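# Unfold a folding crate with four arms and latch it

## Task

A folding crate is lying flat on the floor. Unfold it so that each of its four walls stands upright and each of its four corners is latched.

## Robot and tools

Robots and cameras. Four identical i2rt Big YAM arms, arm1 to arm4, each with six joints, a five-fingered right hand and a wrist camera (arm1_cam_wrist to arm4_cam_wrist). cam_high and cam_low are fixed in the room. Feet in the scene frame (m, quat wxyz), each facing along its own +x: arm1 x=-0.356 y=+0.574 z=+0.307 (+0.773, +0.000, +0.001, -0.634); arm2 x=-0.338 y=-0.572 z=+0.371 (+0.782, +0.002, +0.008, +0.623); arm3 x=+0.324 y=+0.565 z=+0.337 (+0.645, -0.003, +0.007, -0.765); arm4 x=+0.344 y=-0.572 z=+0.332 (+0.644, -0.003, +0.003, +0.765). The scene frame has its origin on the floor with +z up. The hand reaches about 1.07 m from the joint1 axis.

Joints (absolute radians). joint1_rad -2.879 to 2.879 turns the arm about its foot, positive counter-clockwise seen from above. joint2_rad 0 to 3.141 is the shoulder: 0 has the upper arm pointing back, and larger values lift it and then swing it forward. joint3_rad 0 to 3.019 is the elbow, with 0 fully folded. joint4_rad -1.692 to 1.57 pitches the hand, positive tilting the fingers up. joint5_rad -1.57 to 1.57 swings the hand sideways, positive to the arm's right. joint6_rad -2.094 to 2.094 rolls the hand, positive clockwise when seen from behind. With joints 1, 5 and 6 at 0 and the hand level and forward, the palm faces down and the thumb is on the left. With joint6 near -1.3 the wrist image is upright and the palm faces right.

Hand. The hand point sits 0.045 m in front of the palm. Its +z runs along the straight fingers, +y points out of the palm, and +x runs across the palm away from the thumb. Straight fingers reach 0.06 to 0.07 m past the point. A wrist bracket on the little-finger side sticks out up to 0.10 m and can hit things. Finger keys hand_little, hand_ring, hand_middle, hand_index and hand_thumb_bend go from +1 (straight) to -1 (curled). hand_thumb_turn goes from +1 (thumb beside the palm) to -1 (thumb opposite the fingers). With the thumb turned in, the hand can wrap objects about 0.035 to 0.065 m thick, or handles down to about 0.025 m. hand_force_limit (-1 to 1) is the load at which a closing finger stops: about 0 N at -1 up to 10 N at +1, or 15 N for the thumb motors. hand_speed (-0.96 to 1) sets finger speed, which is full at +0.48 and above. Each scene begins with the force limit at 0 and speed at -0.8. A motor moves only when its target changes by 0.002 or more. To grip harder, raise the limit and send a target more closed than the reading. To loosen, send a target more open than the reading. Closing at -0.94 or slower gives a gentle grip.

move. It takes optional keys arm1, arm2, arm3 and arm4, one object per arm, plus cameras. An arm that is left out keeps its old commands. Inside each arm object:
- joints: a dict of absolute targets by joint name (radians, plus the hand keys on their -1..1 scale).
- target: one list of 7 numbers [x, y, z, qw, qx, qy, qz]. This is an absolute hand pose in the scene frame, in metres and a unit quaternion, and the hand follows a straight line to it from its current hand_target. When target is used, joints may hold only hand keys.
- speed: the top speed of that path, 0.002 to 0.5 m/s (default 0.25). Rotation is capped at twice that value in rad/s. It is allowed only together with target.
- min_time_s: 0.1 to 8 s. It is the shortest duration for that arm's joint moves and goes with joints.

All motions in a call start at the same moment. All hand paths in one call finish together, at the pace of the slowest. A path lasts 0.5 to 10 s, and a whole action lasts at most 15 s. Paths ignore obstacles and other arms, and hands may lag, overshoot or end a centimetre or more off. cameras is a list of names, or ["all"], or []. Unknown keys make a call invalid. Out-of-range values get it refused, and a refused call cancels the later move, wait and finished_scene calls in the same reply. A move with no action returns the full state and all images.

Other tools. wait: seconds from 0 to 10, plus optional cameras; the scene keeps running. zoom_image: camera plus region [x0, y0, x1, y1] in pixels from the top-left, at most 504 by 504, taken from that camera's latest image. show_instructions: shows the reference pages. finished_scene: scene is this scene's number; it ends the scene for good, so the crate must already stand and be latched without help.

Results. Each robot's state includes joint_positions, hand, hand_target, joint velocities ("within noise" means at rest), joint torques, hand_stopped_by (little, ring, middle, index, thumb_bend, thumb_turn: moving, target, force, stalled or fault) and the *_load_n finger loads in N (positive means pushed open). The "move" line gives each moved arm as done or its worst status. Status words:
- off_target: the joint stopped short and may still be pushing.
- time_out: the joint ran out of time and keeps pushing toward a nearby target; to relieve it, send its reported position.
- not_followed, "joint command not followed" or "pose unreachable": the collision check withheld the targets.
- limit_stop_at_motor_heat: the joint was stopped by heat; resend the target.
on_its_own lists motion the call did not command. An arm marked "as last shown" was not commanded, and its lines repeat the earlier ones. Images can be slightly older than the state.

Cautions. Two robots must never press hard against each other, and no hand may close on another robot's fingers; either can end the scene. The arms do not stop on contact and keep pushing, so do not force things, slam them, drop the crate or let parts fall. Pushing, holding loads or staying stretched out heats motors. MOTOR HOT warns of this, and an arm whose motor reaches 100 °C goes limp for a while. Keep finger loads moderate and avoid fast swings with a load in hand. The robots hold their last command while you think.

Each tool is called as name(argument=value, ...), one argument or row to a line, values as JSON.

Reference images:

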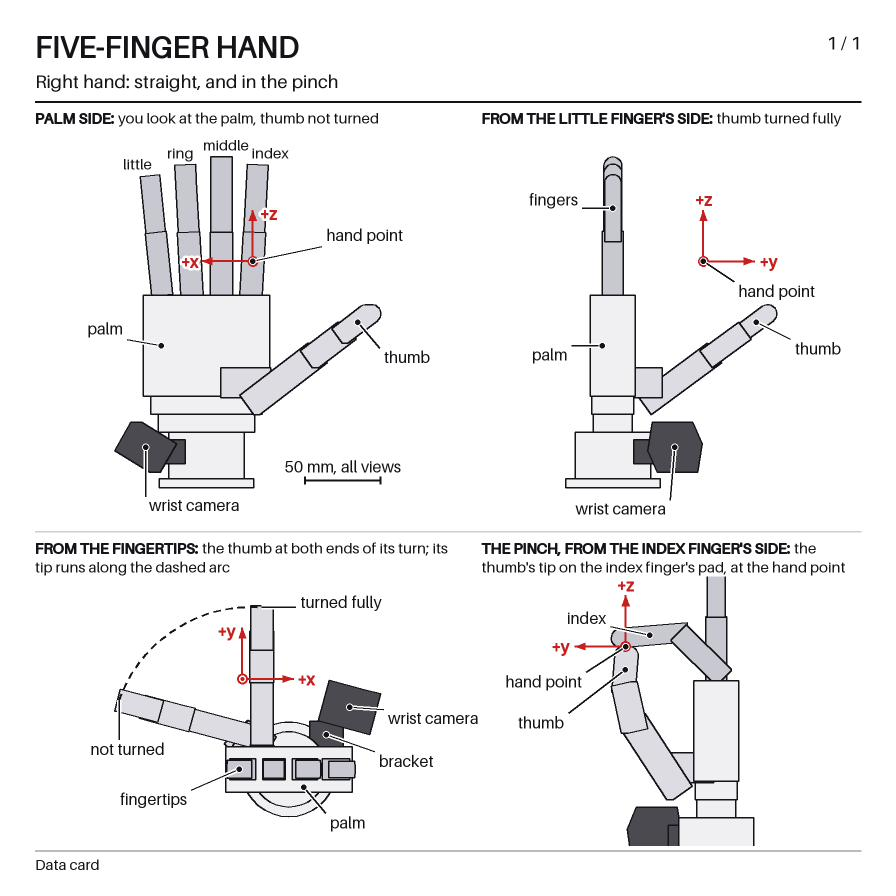

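## Session

move(
)

Scene clock: 0.00 s.
Joint torques (N m): no reading
Motor temperatures (°C): arm1=[28 35 33 31 30 27] | arm2=[30 31 31 29 30 29] | arm3=[31 34 28 29 30 28] | arm4=[32 31 29 30 30 28]
Heat: arm1: hottest joint2_rad 35 °C; arm2: hottest joint2_rad 31 °C; arm3: hottest joint2_rad 34 °C; arm4: hottest joint1_rad 32 °C.
Joint velocities: within noise
arm1.joint_positions: joint1_rad=+0.086 joint2_rad=+0.649 joint3_rad=+1.430 joint4_rad=-1.633 joint5_rad=-0.218 joint6_rad=-1.318 hand_little=+1.000 hand_ring=+1.000 hand_middle=+1.000 hand_index=+1.000 hand_thumb_turn=+1.000 hand_thumb_bend=+1.000 hand_force_limit=+0.000 hand_speed=-0.800
arm1.joint_status: not commanded
arm1.hand_stopped_by: target,target,target,target,target,target
arm1.little_load_n: 0.0
arm1.ring_load_n: 0.0
arm1.middle_load_n: 0.0
arm1.index_load_n: -0.5
arm1.thumb_bend_load_n: 0.0
arm1.thumb_turn_load_n: 0.0
arm1.hand: x=-0.3134 y=+0.3994 z=+0.7535 quat_wxyz=(+0.085, +0.695, -0.621, +0.354) (m; scene frame)
arm1.hand_target: x=-0.3133 y=+0.3992 z=+0.7620 quat_wxyz=(+0.090, +0.692, -0.617, +0.363) (m; scene frame)
arm1.hand_status: not commanded
arm2.joint_positions: joint1_rad=+0.133 joint2_rad=+0.587 joint3_rad=+1.353 joint4_rad=-1.409 joint5_rad=+0.095 joint6_rad=-1.025 hand_little=+1.000 hand_ring=+1.000 hand_middle=+1.000 hand_index=+1.000 hand_thumb_turn=+1.000 hand_thumb_bend=+1.000 hand_force_limit=+0.000 hand_speed=-0.800
arm2.joint_status: not commanded
arm2.hand_stopped_by: target,target,target,target,target,target
arm2.little_load_n: 0.0
arm2.ring_load_n: 0.0
arm2.middle_load_n: 0.0
arm2.index_load_n: 0.0
arm2.thumb_bend_load_n: 0.0
arm2.thumb_turn_load_n: 0.0
arm2.hand: x=-0.2592 y=-0.3782 z=+0.8263 quat_wxyz=(-0.357, +0.811, +0.381, +0.266) (m; scene frame)
arm2.hand_target: x=-0.2591 y=-0.3787 z=+0.8372 quat_wxyz=(-0.367, +0.805, +0.378, +0.272) (m; scene frame)
arm2.hand_status: not commanded
arm3.joint_positions: joint1_rad=+0.411 joint2_rad=+0.600 joint3_rad=+1.501 joint4_rad=-1.172 joint5_rad=+0.099 joint6_rad=-1.183 hand_little=+1.000 hand_ring=+1.000 hand_middle=+1.000 hand_index=+1.000 hand_thumb_turn=+1.000 hand_thumb_bend=+1.000 hand_force_limit=+0.000 hand_speed=-0.800
arm3.joint_status: not commanded
arm3.hand_stopped_by: target,target,target,target,target,target
arm3.little_load_n: 0.0
arm3.ring_load_n: 0.0
arm3.middle_load_n: 0.0
arm3.index_load_n: 0.0
arm3.thumb_bend_load_n: 0.0
arm3.thumb_turn_load_n: 0.0
arm3.hand: x=+0.3238 y=+0.3288 z=+0.9150 quat_wxyz=(+0.312, +0.501, -0.621, +0.516) (m; scene frame)
arm3.hand_target: x=+0.3232 y=+0.3316 z=+0.9239 quat_wxyz=(+0.315, +0.497, -0.616, +0.523) (m; scene frame)
arm3.hand_status: not commanded
arm4.joint_positions: joint1_rad=+0.459 joint2_rad=+0.625 joint3_rad=+1.415 joint4_rad=-1.201 joint5_rad=-0.136 joint6_rad=-0.860 hand_little=+1.000 hand_ring=+1.000 hand_middle=+1.000 hand_index=+1.000 hand_thumb_turn=+1.000 hand_thumb_bend=+1.000 hand_force_limit=+0.000 hand_speed=-0.800
arm4.joint_status: not commanded
arm4.hand_stopped_by: target,target,target,target,target,target
arm4.little_load_n: 0.0
arm4.ring_load_n: 0.0
arm4.middle_load_n: 0.0
arm4.index_load_n: 0.0
arm4.thumb_bend_load_n: 0.0
arm4.thumb_turn_load_n: 0.0
arm4.hand: x=+0.1980 y=-0.3697 z=+0.8436 quat_wxyz=(-0.547, +0.590, +0.593, +0.005) (m; scene frame)
arm4.hand_target: x=+0.1991 y=-0.3711 z=+0.8546 quat_wxyz=(-0.557, +0.585, +0.589, +0.006) (m; scene frame)
arm4.hand_status: not commanded
pictures: arm1_cam_wrist, arm2_cam_wrist, arm3_cam_wrist, arm4_cam_wrist, cam_high, cam_low
Images, in order (width x height): arm1_cam_wrist 672x504, arm2_cam_wrist 672x504, arm3_cam_wrist 672x504, arm4_cam_wrist 672x504, cam_high 896x504, cam_low 896x504.

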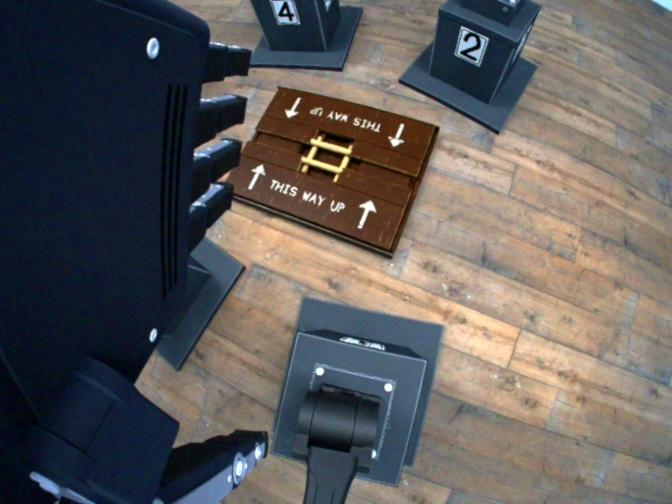

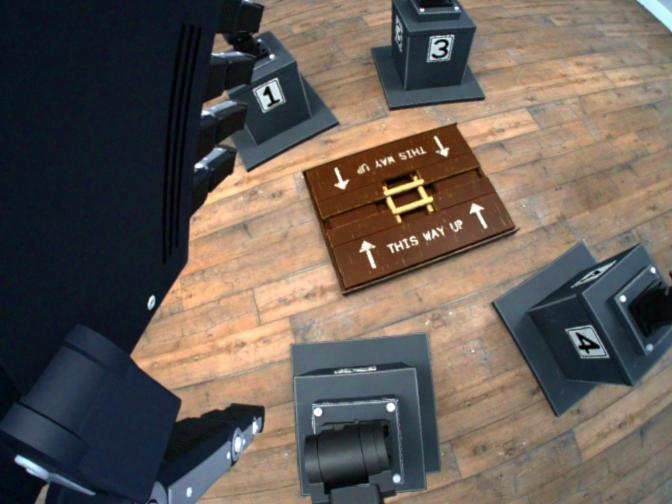

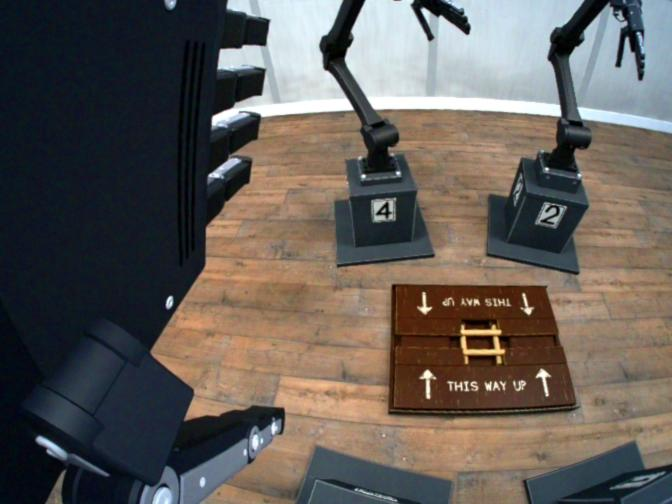

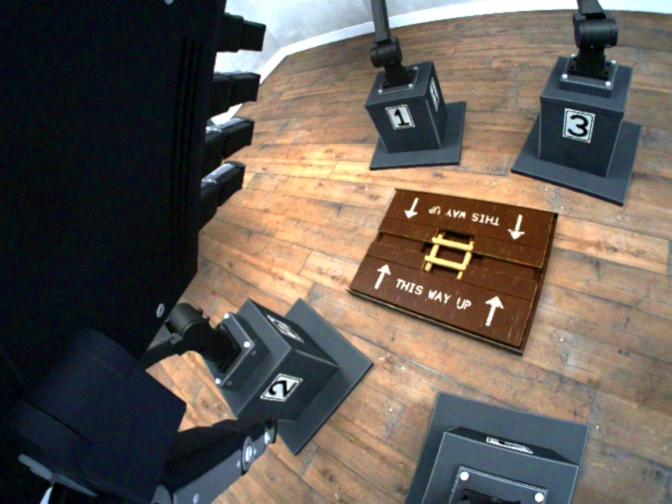

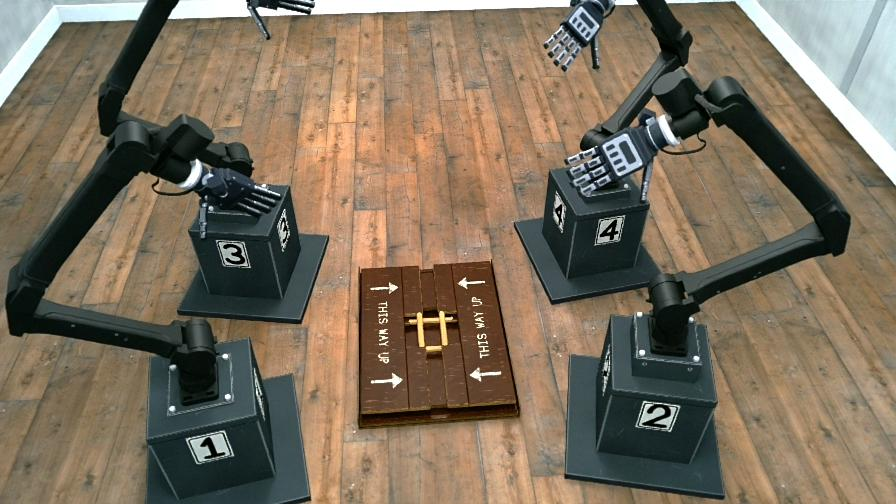

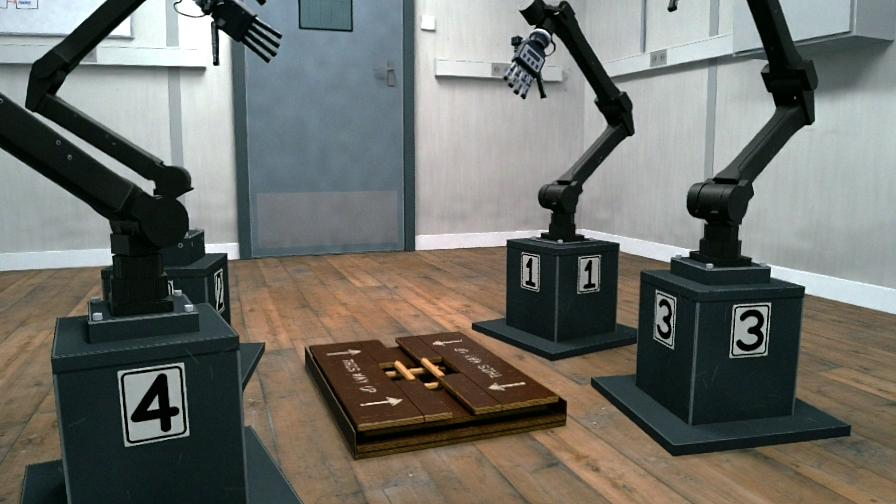

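zoom_image(
  camera="cam_high",
  region=[320, 240, 560, 440],
)

zoom_image(
  camera="cam_low",
  region=[290, 320, 590, 470],
)

zoom_image(
  camera="arm3_cam_wrist",
  region=[370, 270, 600, 430],
)

zoom_image(
  camera="arm2_cam_wrist",
  region=[290, 110, 530, 310],
)

Scaled by 2.100 from the camera's 896x504 image, which has a finer 1280x720 frame.

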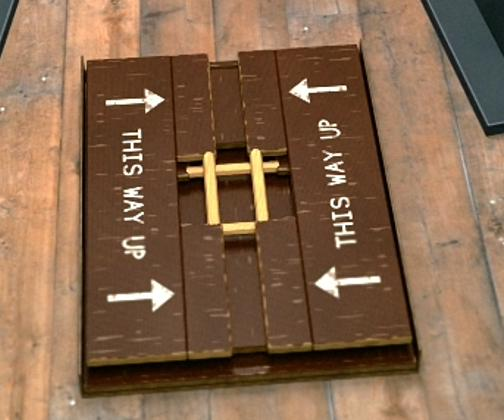

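Scaled by 1.680 from the camera's 896x504 image, which has a finer 1280x720 frame.

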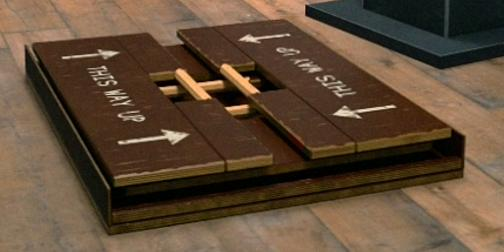

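Scaled by 2.191 from the camera's 672x504 image, which has a finer 960x720 frame.

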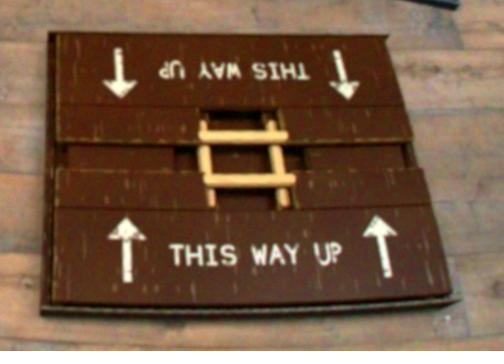

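Scaled by 2.100 from the camera's 672x504 image, which has a finer 960x720 frame.

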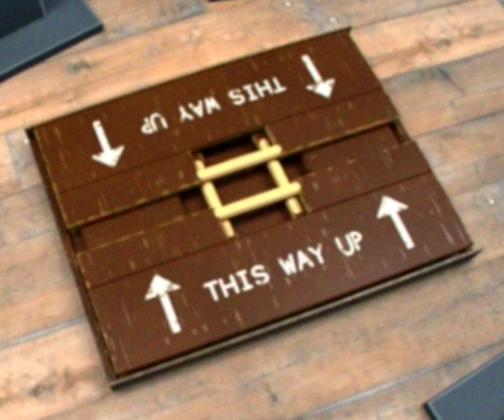

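move(
  arm1={"target": [-0.17, -0.03, 0.38, 0, 0, 1, 0]},
  cameras=["arm1_cam_wrist", "cam_high", "cam_low"],
)

Scene clock: 94.00 s.
Joint torques (N m): arm1=[0.15 -18.55 11.66 -0.17 -0.19 0.14] | arm2=[-0.03 2.14 10.67 1.72 0.21 0] | arm3=[-0.09 4.37 8.17 1.61 0.04 -0.01] | arm4=[0.97 3.78 10.55 2.1 -0.07 -0.12]
Motor temperatures (°C): arm1=[28 35 40 31 30 27] | arm2=[29 31 36 29 29 29] | arm3=[31 34 33 29 29 28] | arm4=[32 31 38 30 30 28]
Heat: arm1: hottest joint3_rad 40 °C; arm2: hottest joint3_rad 36 °C; arm3: hottest joint2_rad 34 °C; arm4: hottest joint3_rad 38 °C.
move: arm1 off_target
Joint velocities: within noise
arm1.joint_positions: joint1_rad=+0.046 joint2_rad=+2.191 joint3_rad=+2.024 joint4_rad=-1.424 joint5_rad=+0.003 joint6_rad=+0.215 hand_little=+1.000 hand_ring=+1.000 hand_middle=+1.000 hand_index=+1.000 hand_thumb_turn=+1.000 hand_thumb_bend=+1.000 hand_force_limit=+0.000 hand_speed=-0.800
arm1.joint_status: not commanded
arm1.hand_stopped_by: target,target,target,target,target,target
arm1.little_load_n: 0.0
arm1.ring_load_n: 0.0
arm1.middle_load_n: 0.0
arm1.index_load_n: 0.0
arm1.thumb_bend_load_n: 0.0
arm1.thumb_turn_load_n: 0.0
arm1.hand: x=-0.1677 y=-0.0138 z=+0.3750 quat_wxyz=(+0.004, +0.014, -1.000, -0.010) (m; scene frame)
arm1.hand_target: x=-0.1703 y=-0.0294 z=+0.3801 quat_wxyz=(+0.000, +0.000, -1.000, +0.001) (m; scene frame)
arm1.hand_status: off_target (0.017 m and 2.0 deg from the pose sent, 0.587 m and 103.2 deg at the start)
arm2, arm3, arm4: as last shown
arm3.ring_load_n: -0.5
arm4.index_load_n: -0.5
pictures: arm1_cam_wrist, cam_high, cam_low
Images, in order (width x height): arm1_cam_wrist 672x504, cam_high 896x504, cam_low 896x504.

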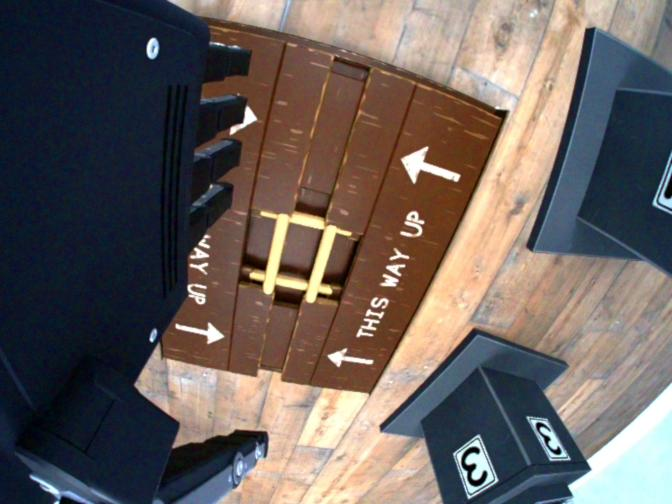

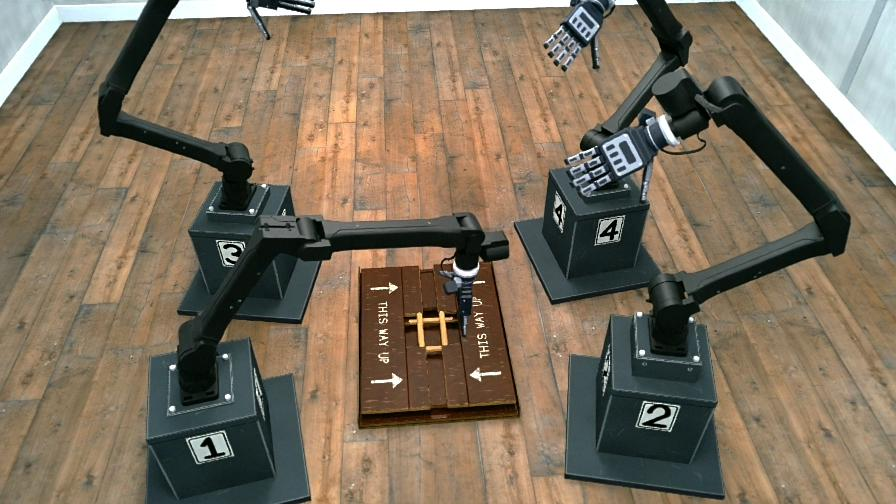

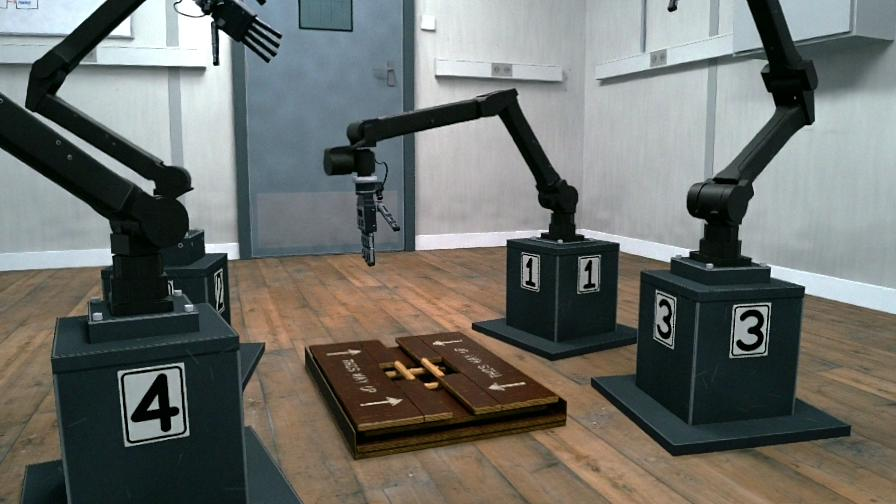

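zoom_image(
  camera="arm1_cam_wrist",
  region=[220, 180, 380, 320],
)

Scaled by 3.150 from the camera's 672x504 image, which has a finer 960x720 frame.

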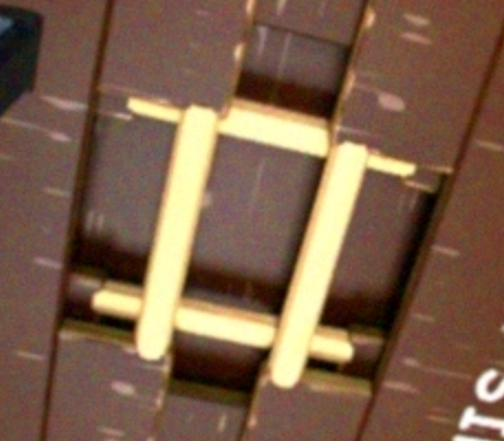

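move(
  arm1={"target": [0.058, 0.025, 0.20, 0, 0, 0.985, -0.174], "joints": {"hand_little": -1, "hand_ring": 0.5, "hand_middle": 0.5, "hand_index": 0.5}},
  cameras=["arm1_cam_wrist", "cam_high", "cam_low"],
)

zoom_image(
  camera="cam_low",
  region=[290, 150, 590, 450],
)

zoom_image(
  camera="arm1_cam_wrist",
  region=[180, 80, 500, 320],
)

Scene clock: 201.03 s.
Joint torques (N m): arm1=[0.79 -18.73 7.12 1.14 0.33 0.13] | arm2=[0.32 2.26 10.78 1.59 0.2 0] | arm3=[-0.26 4.07 8.2 1.78 0 0.01] | arm4=[0.97 3.84 10.56 2.09 -0.06 -0.12]
Motor temperatures (°C): arm1=[28 47 48 31 30 27] | arm2=[29 31 38 29 29 29] | arm3=[30 34 34 28 29 28] | arm4=[31 31 41 29 30 27]
Heat: arm1: hottest joint3_rad 48 °C; arm2: hottest joint3_rad 38 °C; arm3: hottest joint2_rad 34 °C; arm4: hottest joint3_rad 41 °C.
move: arm1 done
Joint velocities: within noise
arm1.joint_positions: joint1_rad=+0.424 joint2_rad=+2.261 joint3_rad=+1.701 joint4_rad=-0.720 joint5_rad=+0.196 joint6_rad=+0.575 hand_little=-1.000 hand_ring=+0.500 hand_middle=+0.500 hand_index=+0.500 hand_thumb_turn=+1.000 hand_thumb_bend=+1.000 hand_force_limit=+0.000 hand_speed=-0.800
arm1.joint_status: all done
arm1.hand_stopped_by: target,target,target,target,target,target
arm1.little_load_n: 0.0
arm1.ring_load_n: 0.0
arm1.middle_load_n: 0.0
arm1.index_load_n: 0.0
arm1.thumb_bend_load_n: 0.0
arm1.thumb_turn_load_n: -0.5
arm1.hand: x=+0.0577 y=+0.0280 z=+0.2087 quat_wxyz=(-0.001, +0.009, -0.985, +0.173) (m; scene frame)
arm1.hand_target: x=+0.0578 y=+0.0251 z=+0.2001 quat_wxyz=(+0.000, +0.000, -0.985, +0.174) (m; scene frame)
arm1.hand_status: done (0.009 m and 1.0 deg from the pose sent, 0.288 m and 21.2 deg at the start)
arm2, arm3, arm4: as last shown
arm3.ring_load_n: 0.0
arm4.index_load_n: 0.0
pictures: arm1_cam_wrist, cam_high, cam_low
Images, in order (width x height): arm1_cam_wrist 672x504, cam_high 896x504, cam_low 896x504.

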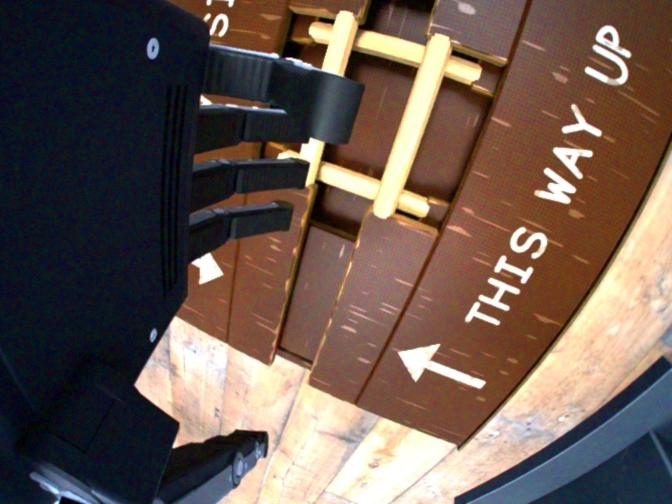

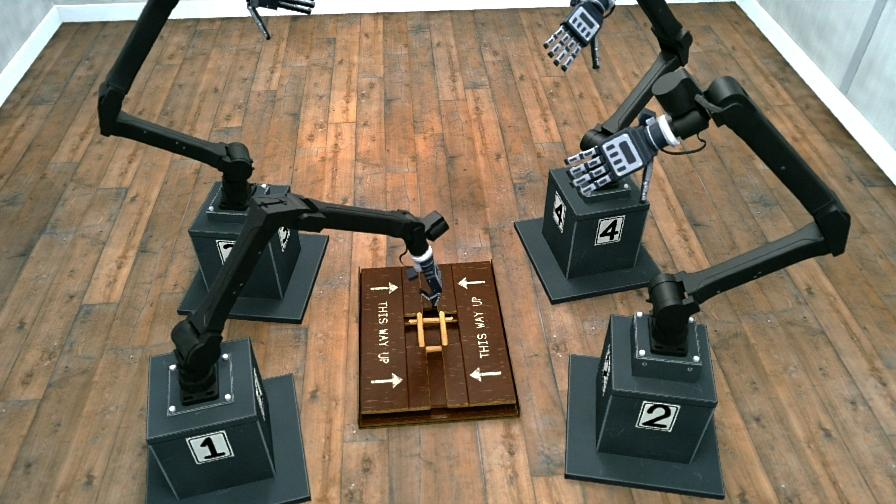

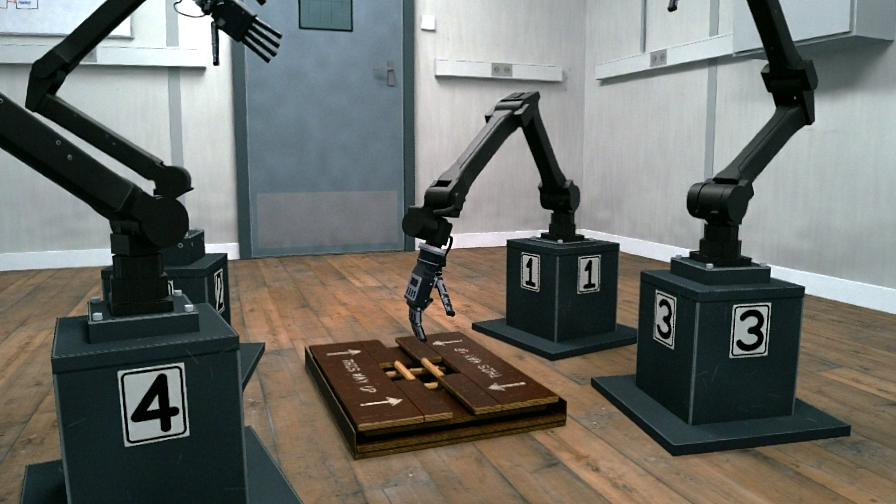

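Scaled by 1.680 from the camera's 896x504 image, which has a finer 1280x720 frame.

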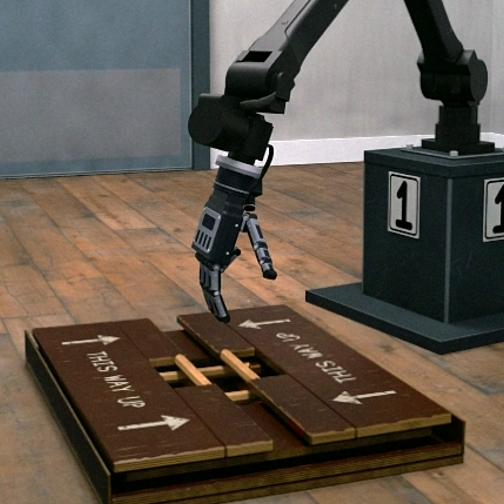

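Scaled by 1.575 from the camera's 672x504 image, which has a finer 960x720 frame.

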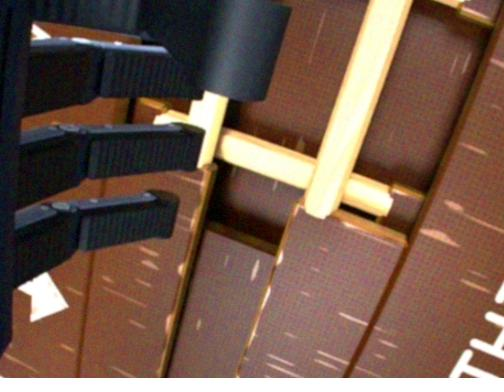

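move(
  arm1={"target": [0.045, 0.040, 0.115, 0, 0, 0.985, -0.174], "speed": 0.15},
  cameras=["arm1_cam_wrist", "cam_low"],
)

zoom_image(
  camera="cam_low",
  region=[340, 270, 500, 430],
)

Scene clock: 215.27 s.
Joint torques (N m): arm1=[0.62 -18.78 5.96 1.1 0.29 0.11] | arm2=[0.32 2.26 10.88 1.72 0.2 -0.05] | arm3=[-0.21 4.01 8.13 1.68 0.03 -0.01] | arm4=[0.97 3.78 10.56 2.07 -0.06 -0.12]
Motor temperatures (°C): arm1=[28 47 45 31 30 27] | arm2=[29 31 38 29 28 29] | arm3=[30 34 34 28 29 28] | arm4=[31 31 41 29 30 27]
Heat: arm1: hottest joint2_rad 47 °C; arm2: hottest joint3_rad 38 °C; arm3: hottest joint2_rad 34 °C; arm4: hottest joint3_rad 41 °C.
move: arm1 done
Joint velocities: within noise
arm1.joint_positions: joint1_rad=+0.424 joint2_rad=+2.364 joint3_rad=+1.623 joint4_rad=-0.539 joint5_rad=+0.196 joint6_rad=+0.575 hand_little=-1.000 hand_ring=+0.500 hand_middle=+0.500 hand_index=+0.500 hand_thumb_turn=+1.000 hand_thumb_bend=+1.000 hand_force_limit=+0.000 hand_speed=-0.800
arm1.joint_status: not commanded
arm1.hand_stopped_by: target,target,target,target,target,target
arm1.little_load_n: 0.0
arm1.ring_load_n: 0.0
arm1.middle_load_n: 0.0
arm1.index_load_n: 0.0
arm1.thumb_bend_load_n: 0.0
arm1.thumb_turn_load_n: 0.0
arm1.hand: x=+0.0473 y=+0.0426 z=+0.1221 quat_wxyz=(-0.001, +0.009, -0.985, +0.173) (m; scene frame)
arm1.hand_target: x=+0.0449 y=+0.0401 z=+0.1151 quat_wxyz=(+0.000, +0.000, -0.985, +0.174) (m; scene frame)
arm1.hand_status: done (0.008 m and 1.0 deg from the pose sent, 0.095 m and 1.0 deg at the start)
arm2, arm3, arm4: as last shown
arm3.little_load_n: 0.5
pictures: arm1_cam_wrist, cam_low
Images, in order (width x height): arm1_cam_wrist 672x504, cam_low 896x504.

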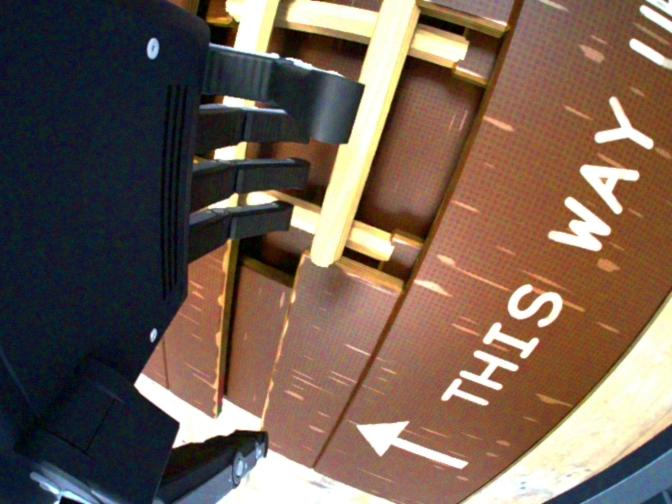

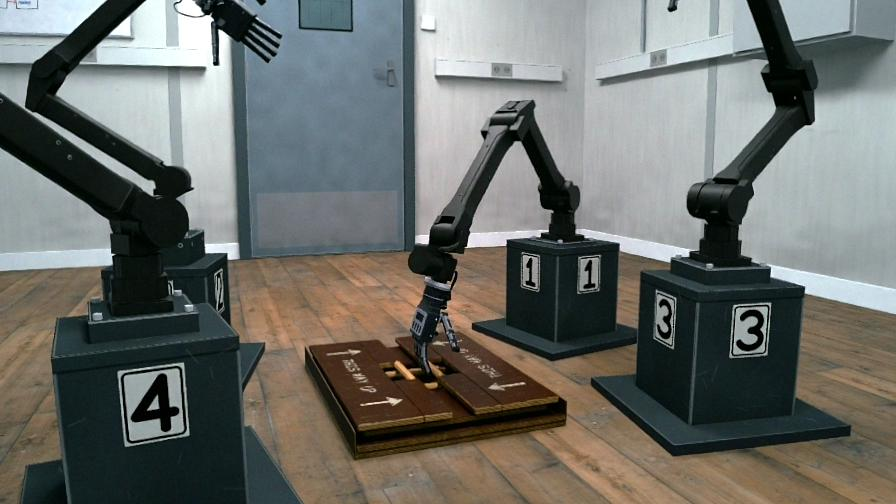

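Scaled by 3.150 from the camera's 896x504 image, which has a finer 1280x720 frame.

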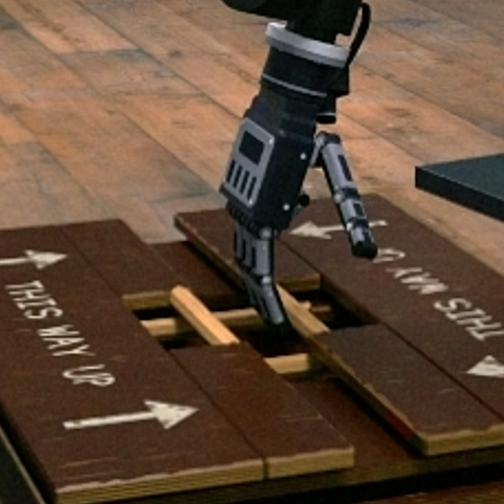

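move(
  arm1={"target": [0.025, 0.043, 0.115, 0, 0, 0.985, -0.174], "speed": 0.15},
)

move(
  arm1={"target": [0.025, 0.043, 0.066, 0, 0, 0.985, -0.174], "speed": 0.1},
  cameras=["arm1_cam_wrist", "cam_low"],
)

zoom_image(
  camera="cam_low",
  region=[340, 270, 500, 430],
)

Scene clock: 229.07 s.
Joint torques (N m): arm1=[0.15 -20.54 4.78 1.13 0.01 -0.07] | arm2=[0.03 2.32 10.61 1.65 0.24 0.01] | arm3=[-0.26 4.48 8.09 1.74 0.02 0] | arm4=[0.97 3.72 10.56 2.09 -0.06 -0.11]
Motor temperatures (°C): arm1=[28 48 42 31 30 27] | arm2=[29 31 38 29 28 29] | arm3=[30 34 34 28 29 28] | arm4=[31 31 41 29 30 27]
Heat: arm1: hottest joint2_rad 48 °C; arm2: hottest joint3_rad 38 °C; arm3: hottest joint2_rad 34 °C; arm4: hottest joint3_rad 41 °C.
move: arm1 done
Joint velocities: within noise
arm1.joint_positions: joint1_rad=+0.408 joint2_rad=+2.364 joint3_rad=+1.576 joint4_rad=-0.504 joint5_rad=+0.196 joint6_rad=+0.575 hand_little=-1.000 hand_ring=+0.500 hand_middle=+0.500 hand_index=+0.500 hand_thumb_turn=+1.000 hand_thumb_bend=+1.000 hand_force_limit=+0.000 hand_speed=-0.800
arm1.joint_status: not commanded
arm1.hand_stopped_by: target,target,target,target,target,target
arm1.little_load_n: 0.0
arm1.ring_load_n: 0.0
arm1.middle_load_n: 0.0
arm1.index_load_n: 0.0
arm1.thumb_bend_load_n: 0.0
arm1.thumb_turn_load_n: 0.0
arm1.hand: x=+0.0300 y=+0.0492 z=+0.1088 quat_wxyz=(+0.004, +0.001, -0.986, +0.168) (m; scene frame)
arm1.hand_target: x=+0.0250 y=+0.0431 z=+0.1150 quat_wxyz=(+0.000, +0.000, -0.985, +0.174) (m; scene frame)
arm1.hand_status: done (0.010 m and 0.8 deg from the pose sent, 0.023 m and 1.0 deg at the start)
arm2, arm3, arm4: as last shown
arm2.thumb_bend_load_n: 0.5
arm3.little_load_n: 0.0
arm4.index_load_n: -0.5
pictures: none

Scene clock: 230.23 s.
Joint torques (N m): arm1=[0.21 -17.61 6.39 0.91 0.04 -0.07] | arm2=[0.09 2.32 10.71 1.62 0.21 -0.03] | arm3=[-0.21 4.25 8.13 1.69 0.04 -0.02] | arm4=[1.03 3.78 10.55 2.1 -0.07 -0.12]
Motor temperatures (°C): arm1=[28 48 42 31 30 27] | arm2=[29 31 38 29 28 29] | arm3=[30 34 34 28 29 28] | arm4=[31 31 41 29 30 27]
Heat: arm1: hottest joint2_rad 48 °C; arm2: hottest joint3_rad 38 °C; arm3: hottest joint2_rad 34 °C; arm4: hottest joint3_rad 41 °C.
move: arm1 off_target
Joint velocities: within noise
arm1.joint_positions: joint1_rad=+0.408 joint2_rad=+2.418 joint3_rad=+1.576 joint4_rad=-0.427 joint5_rad=+0.195 joint6_rad=+0.574 hand_little=-1.000 hand_ring=+0.500 hand_middle=+0.500 hand_index=+0.500 hand_thumb_turn=+1.000 hand_thumb_bend=+1.000 hand_force_limit=+0.000 hand_speed=-0.800
arm1.joint_status: not commanded
arm1.hand_stopped_by: target,target,target,target,target,target
arm1.little_load_n: 0.0
arm1.ring_load_n: 0.0
arm1.middle_load_n: 0.0
arm1.index_load_n: 0.0
arm1.thumb_bend_load_n: 0.0
arm1.thumb_turn_load_n: 0.0
arm1.hand: x=+0.0316 y=+0.0472 z=+0.0782 quat_wxyz=(-0.003, +0.001, -0.984, +0.177) (m; scene frame)
arm1.hand_target: x=+0.0249 y=+0.0433 z=+0.0663 quat_wxyz=(+0.000, +0.000, -0.985, +0.174) (m; scene frame)
arm1.hand_status: off_target (0.014 m and 0.5 deg from the pose sent, 0.043 m and 0.8 deg at the start)
arm2, arm3, arm4: as last shown
arm2.thumb_bend_load_n: 0.0
arm4.index_load_n: 0.0
pictures: arm1_cam_wrist, cam_low
Images, in order (width x height): arm1_cam_wrist 672x504, cam_low 896x504.

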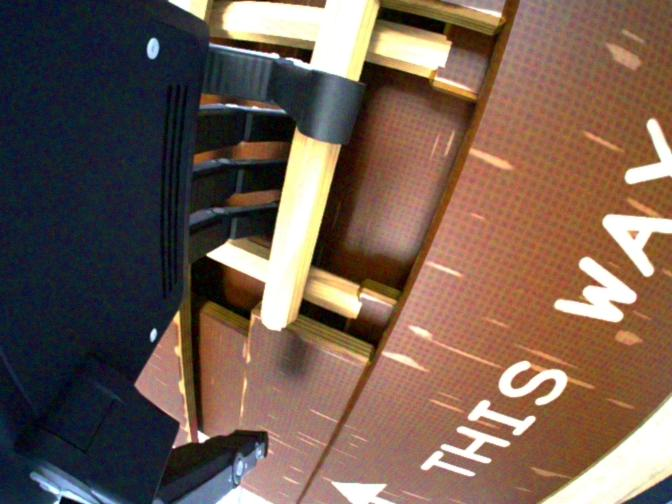

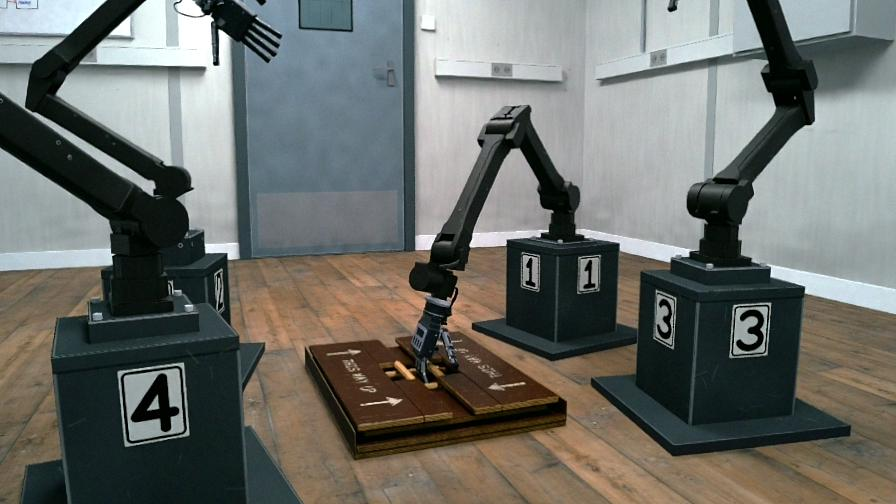

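Scaled by 3.150 from the camera's 896x504 image, which has a finer 1280x720 frame.

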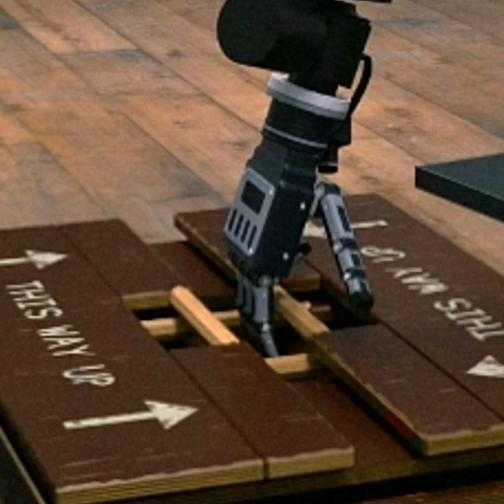

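move(
  arm1={"joints": {"hand_ring": -0.3, "hand_middle": -0.3, "hand_index": -0.3}},
  cameras=["arm1_cam_wrist", "cam_low"],
)

zoom_image(
  camera="cam_low",
  region=[340, 270, 500, 430],
)

Scene clock: 235.43 s.
Joint torques (N m): arm1=[0.62 -18.55 5.9 -0.18 -0.14 -0.08] | arm2=[0.09 2.14 10.59 1.69 0.22 -0.01] | arm3=[-0.26 3.96 8.14 1.73 0.05 0.01] | arm4=[1.03 3.78 10.56 2.07 -0.07 -0.12]
Motor temperatures (°C): arm1=[28 47 42 31 30 27] | arm2=[29 31 38 29 28 29] | arm3=[30 34 34 28 29 28] | arm4=[31 31 41 29 30 27]
Heat: arm1: hottest joint2_rad 47 °C; arm2: hottest joint3_rad 38 °C; arm3: hottest joint2_rad 34 °C; arm4: hottest joint3_rad 41 °C.
move: arm1 off_target
Joint velocities: within noise
arm1.joint_positions: joint1_rad=+0.400 joint2_rad=+2.431 joint3_rad=+1.582 joint4_rad=-0.397 joint5_rad=+0.199 joint6_rad=+0.574 hand_little=-1.000 hand_ring=+0.096 hand_middle=-0.199 hand_index=-0.217 hand_thumb_turn=+1.000 hand_thumb_bend=+1.000 hand_force_limit=+0.000 hand_speed=-0.800
arm1.joint_status: hand_ring off_target (ended at +0.096, target -0.300); hand_middle off_target (ended at -0.199, target -0.300); hand_index off_target (ended at -0.217, target -0.300)
arm1.hand_stopped_by: target,force,force,force,target,target
arm1.little_load_n: -1.5
arm1.ring_load_n: 0.0
arm1.middle_load_n: 0.5
arm1.index_load_n: 10.0
arm1.thumb_bend_load_n: 0.0
arm1.thumb_turn_load_n: 0.0
arm1.hand: x=+0.0306 y=+0.0378 z=+0.0735 quat_wxyz=(-0.007, -0.005, -0.982, +0.188) (m; scene frame)
arm1.hand_target: x=+0.0248 y=+0.0432 z=+0.0663 quat_wxyz=(+0.000, +0.000, -0.985, +0.174) (m; scene frame)
arm1.hand_status: not commanded
arm2, arm3, arm4: as last shown
pictures: arm1_cam_wrist, cam_low
Images, in order (width x height): arm1_cam_wrist 672x504, cam_low 896x504.

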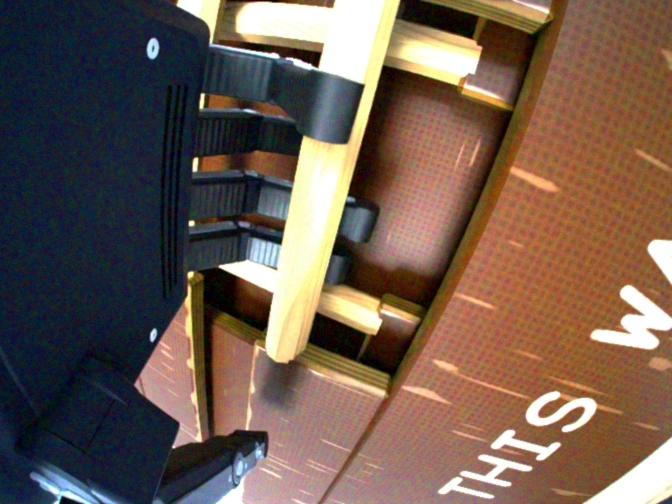

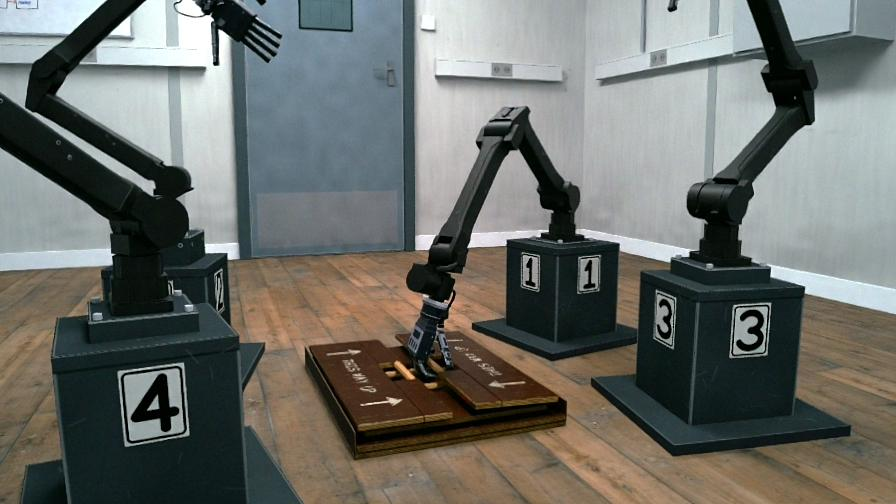

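Scaled by 3.150 from the camera's 896x504 image, which has a finer 1280x720 frame.

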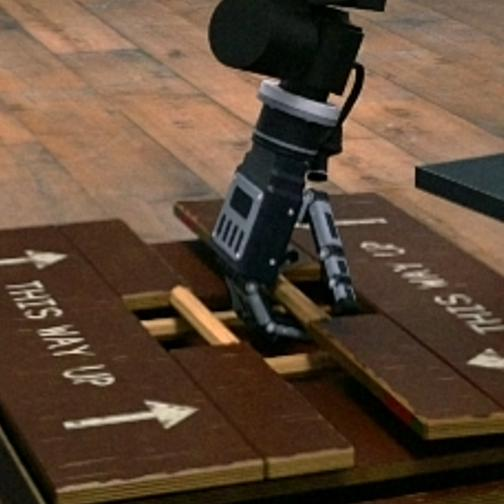

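move(
  arm1={"target": [0.028, 0.062, 0.155, 0, 0, 0.940, -0.342], "speed": 0.1},
  cameras=["arm1_cam_wrist", "cam_low", "cam_high"],
)

zoom_image(
  camera="cam_low",
  region=[290, 170, 590, 470],
)

Scene clock: 243.73 s.
Joint torques (N m): arm1=[1.9 -19.49 3.11 0.79 0.63 -0.11] | arm2=[0.32 2.32 10.74 1.88 0.26 -0.02] | arm3=[0.03 4.01 8.17 1.77 0.01 -0.02] | arm4=[0.91 3.72 10.54 2.06 -0.07 -0.12]
Motor temperatures (°C): arm1=[28 46 41 31 30 27] | arm2=[29 31 38 29 28 29] | arm3=[30 34 34 28 29 28] | arm4=[31 31 41 29 30 27]
Heat: arm1: hottest joint2_rad 46 °C; arm2: hottest joint3_rad 38 °C; arm3: hottest joint2_rad 34 °C; arm4: hottest joint3_rad 41 °C.
move: arm1 off_target
Joint velocities: within noise
arm1.joint_positions: joint1_rad=+0.474 joint2_rad=+2.200 joint3_rad=+1.263 joint4_rad=-0.052 joint5_rad=+0.411 joint6_rad=+0.573 hand_little=-1.000 hand_ring=+0.096 hand_middle=-0.199 hand_index=-0.217 hand_thumb_turn=+1.000 hand_thumb_bend=+1.000 hand_force_limit=+0.000 hand_speed=-0.800
arm1.joint_status: not commanded
arm1.hand_stopped_by: target,force,force,force,target,target
arm1.little_load_n: 0.0
arm1.ring_load_n: 0.0
arm1.middle_load_n: 0.0
arm1.index_load_n: 4.5
arm1.thumb_bend_load_n: 0.0
arm1.thumb_turn_load_n: 0.0
arm1.hand: x=+0.0277 y=+0.0512 z=+0.1467 quat_wxyz=(-0.004, -0.012, -0.940, +0.342) (m; scene frame)
arm1.hand_target: x=+0.0281 y=+0.0618 z=+0.1546 quat_wxyz=(+0.000, +0.000, -0.940, +0.342) (m; scene frame)
arm1.hand_status: off_target (0.014 m and 1.5 deg from the pose sent, 0.085 m and 18.4 deg at the start)
arm2, arm3, arm4: as last shown
arm2.little_load_n: 0.5
pictures: arm1_cam_wrist, cam_high, cam_low
Images, in order (width x height): arm1_cam_wrist 672x504, cam_high 896x504, cam_low 896x504.

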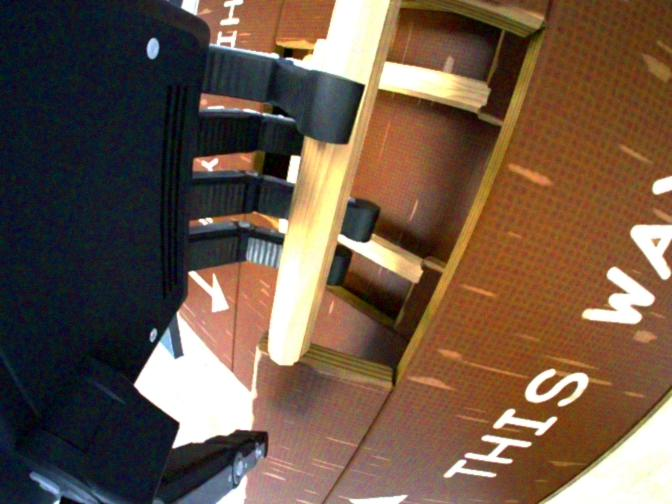

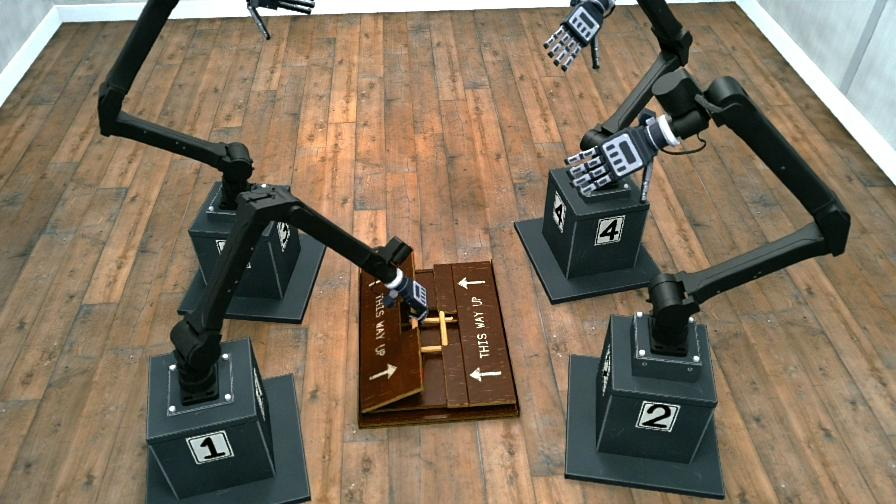

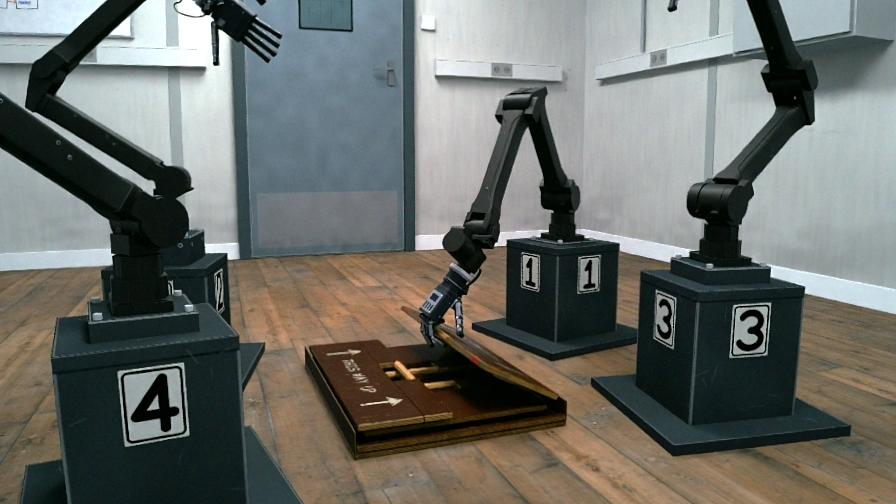

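Scaled by 1.680 from the camera's 896x504 image, which has a finer 1280x720 frame.

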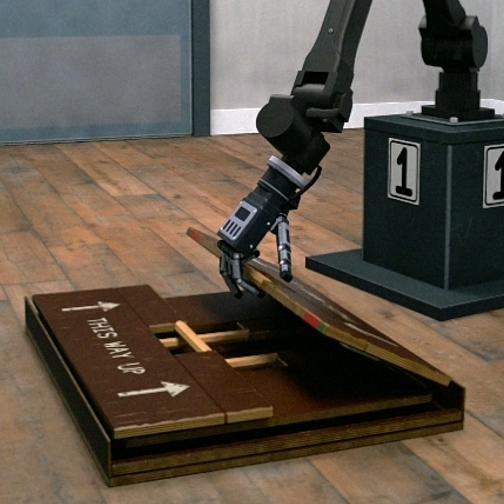

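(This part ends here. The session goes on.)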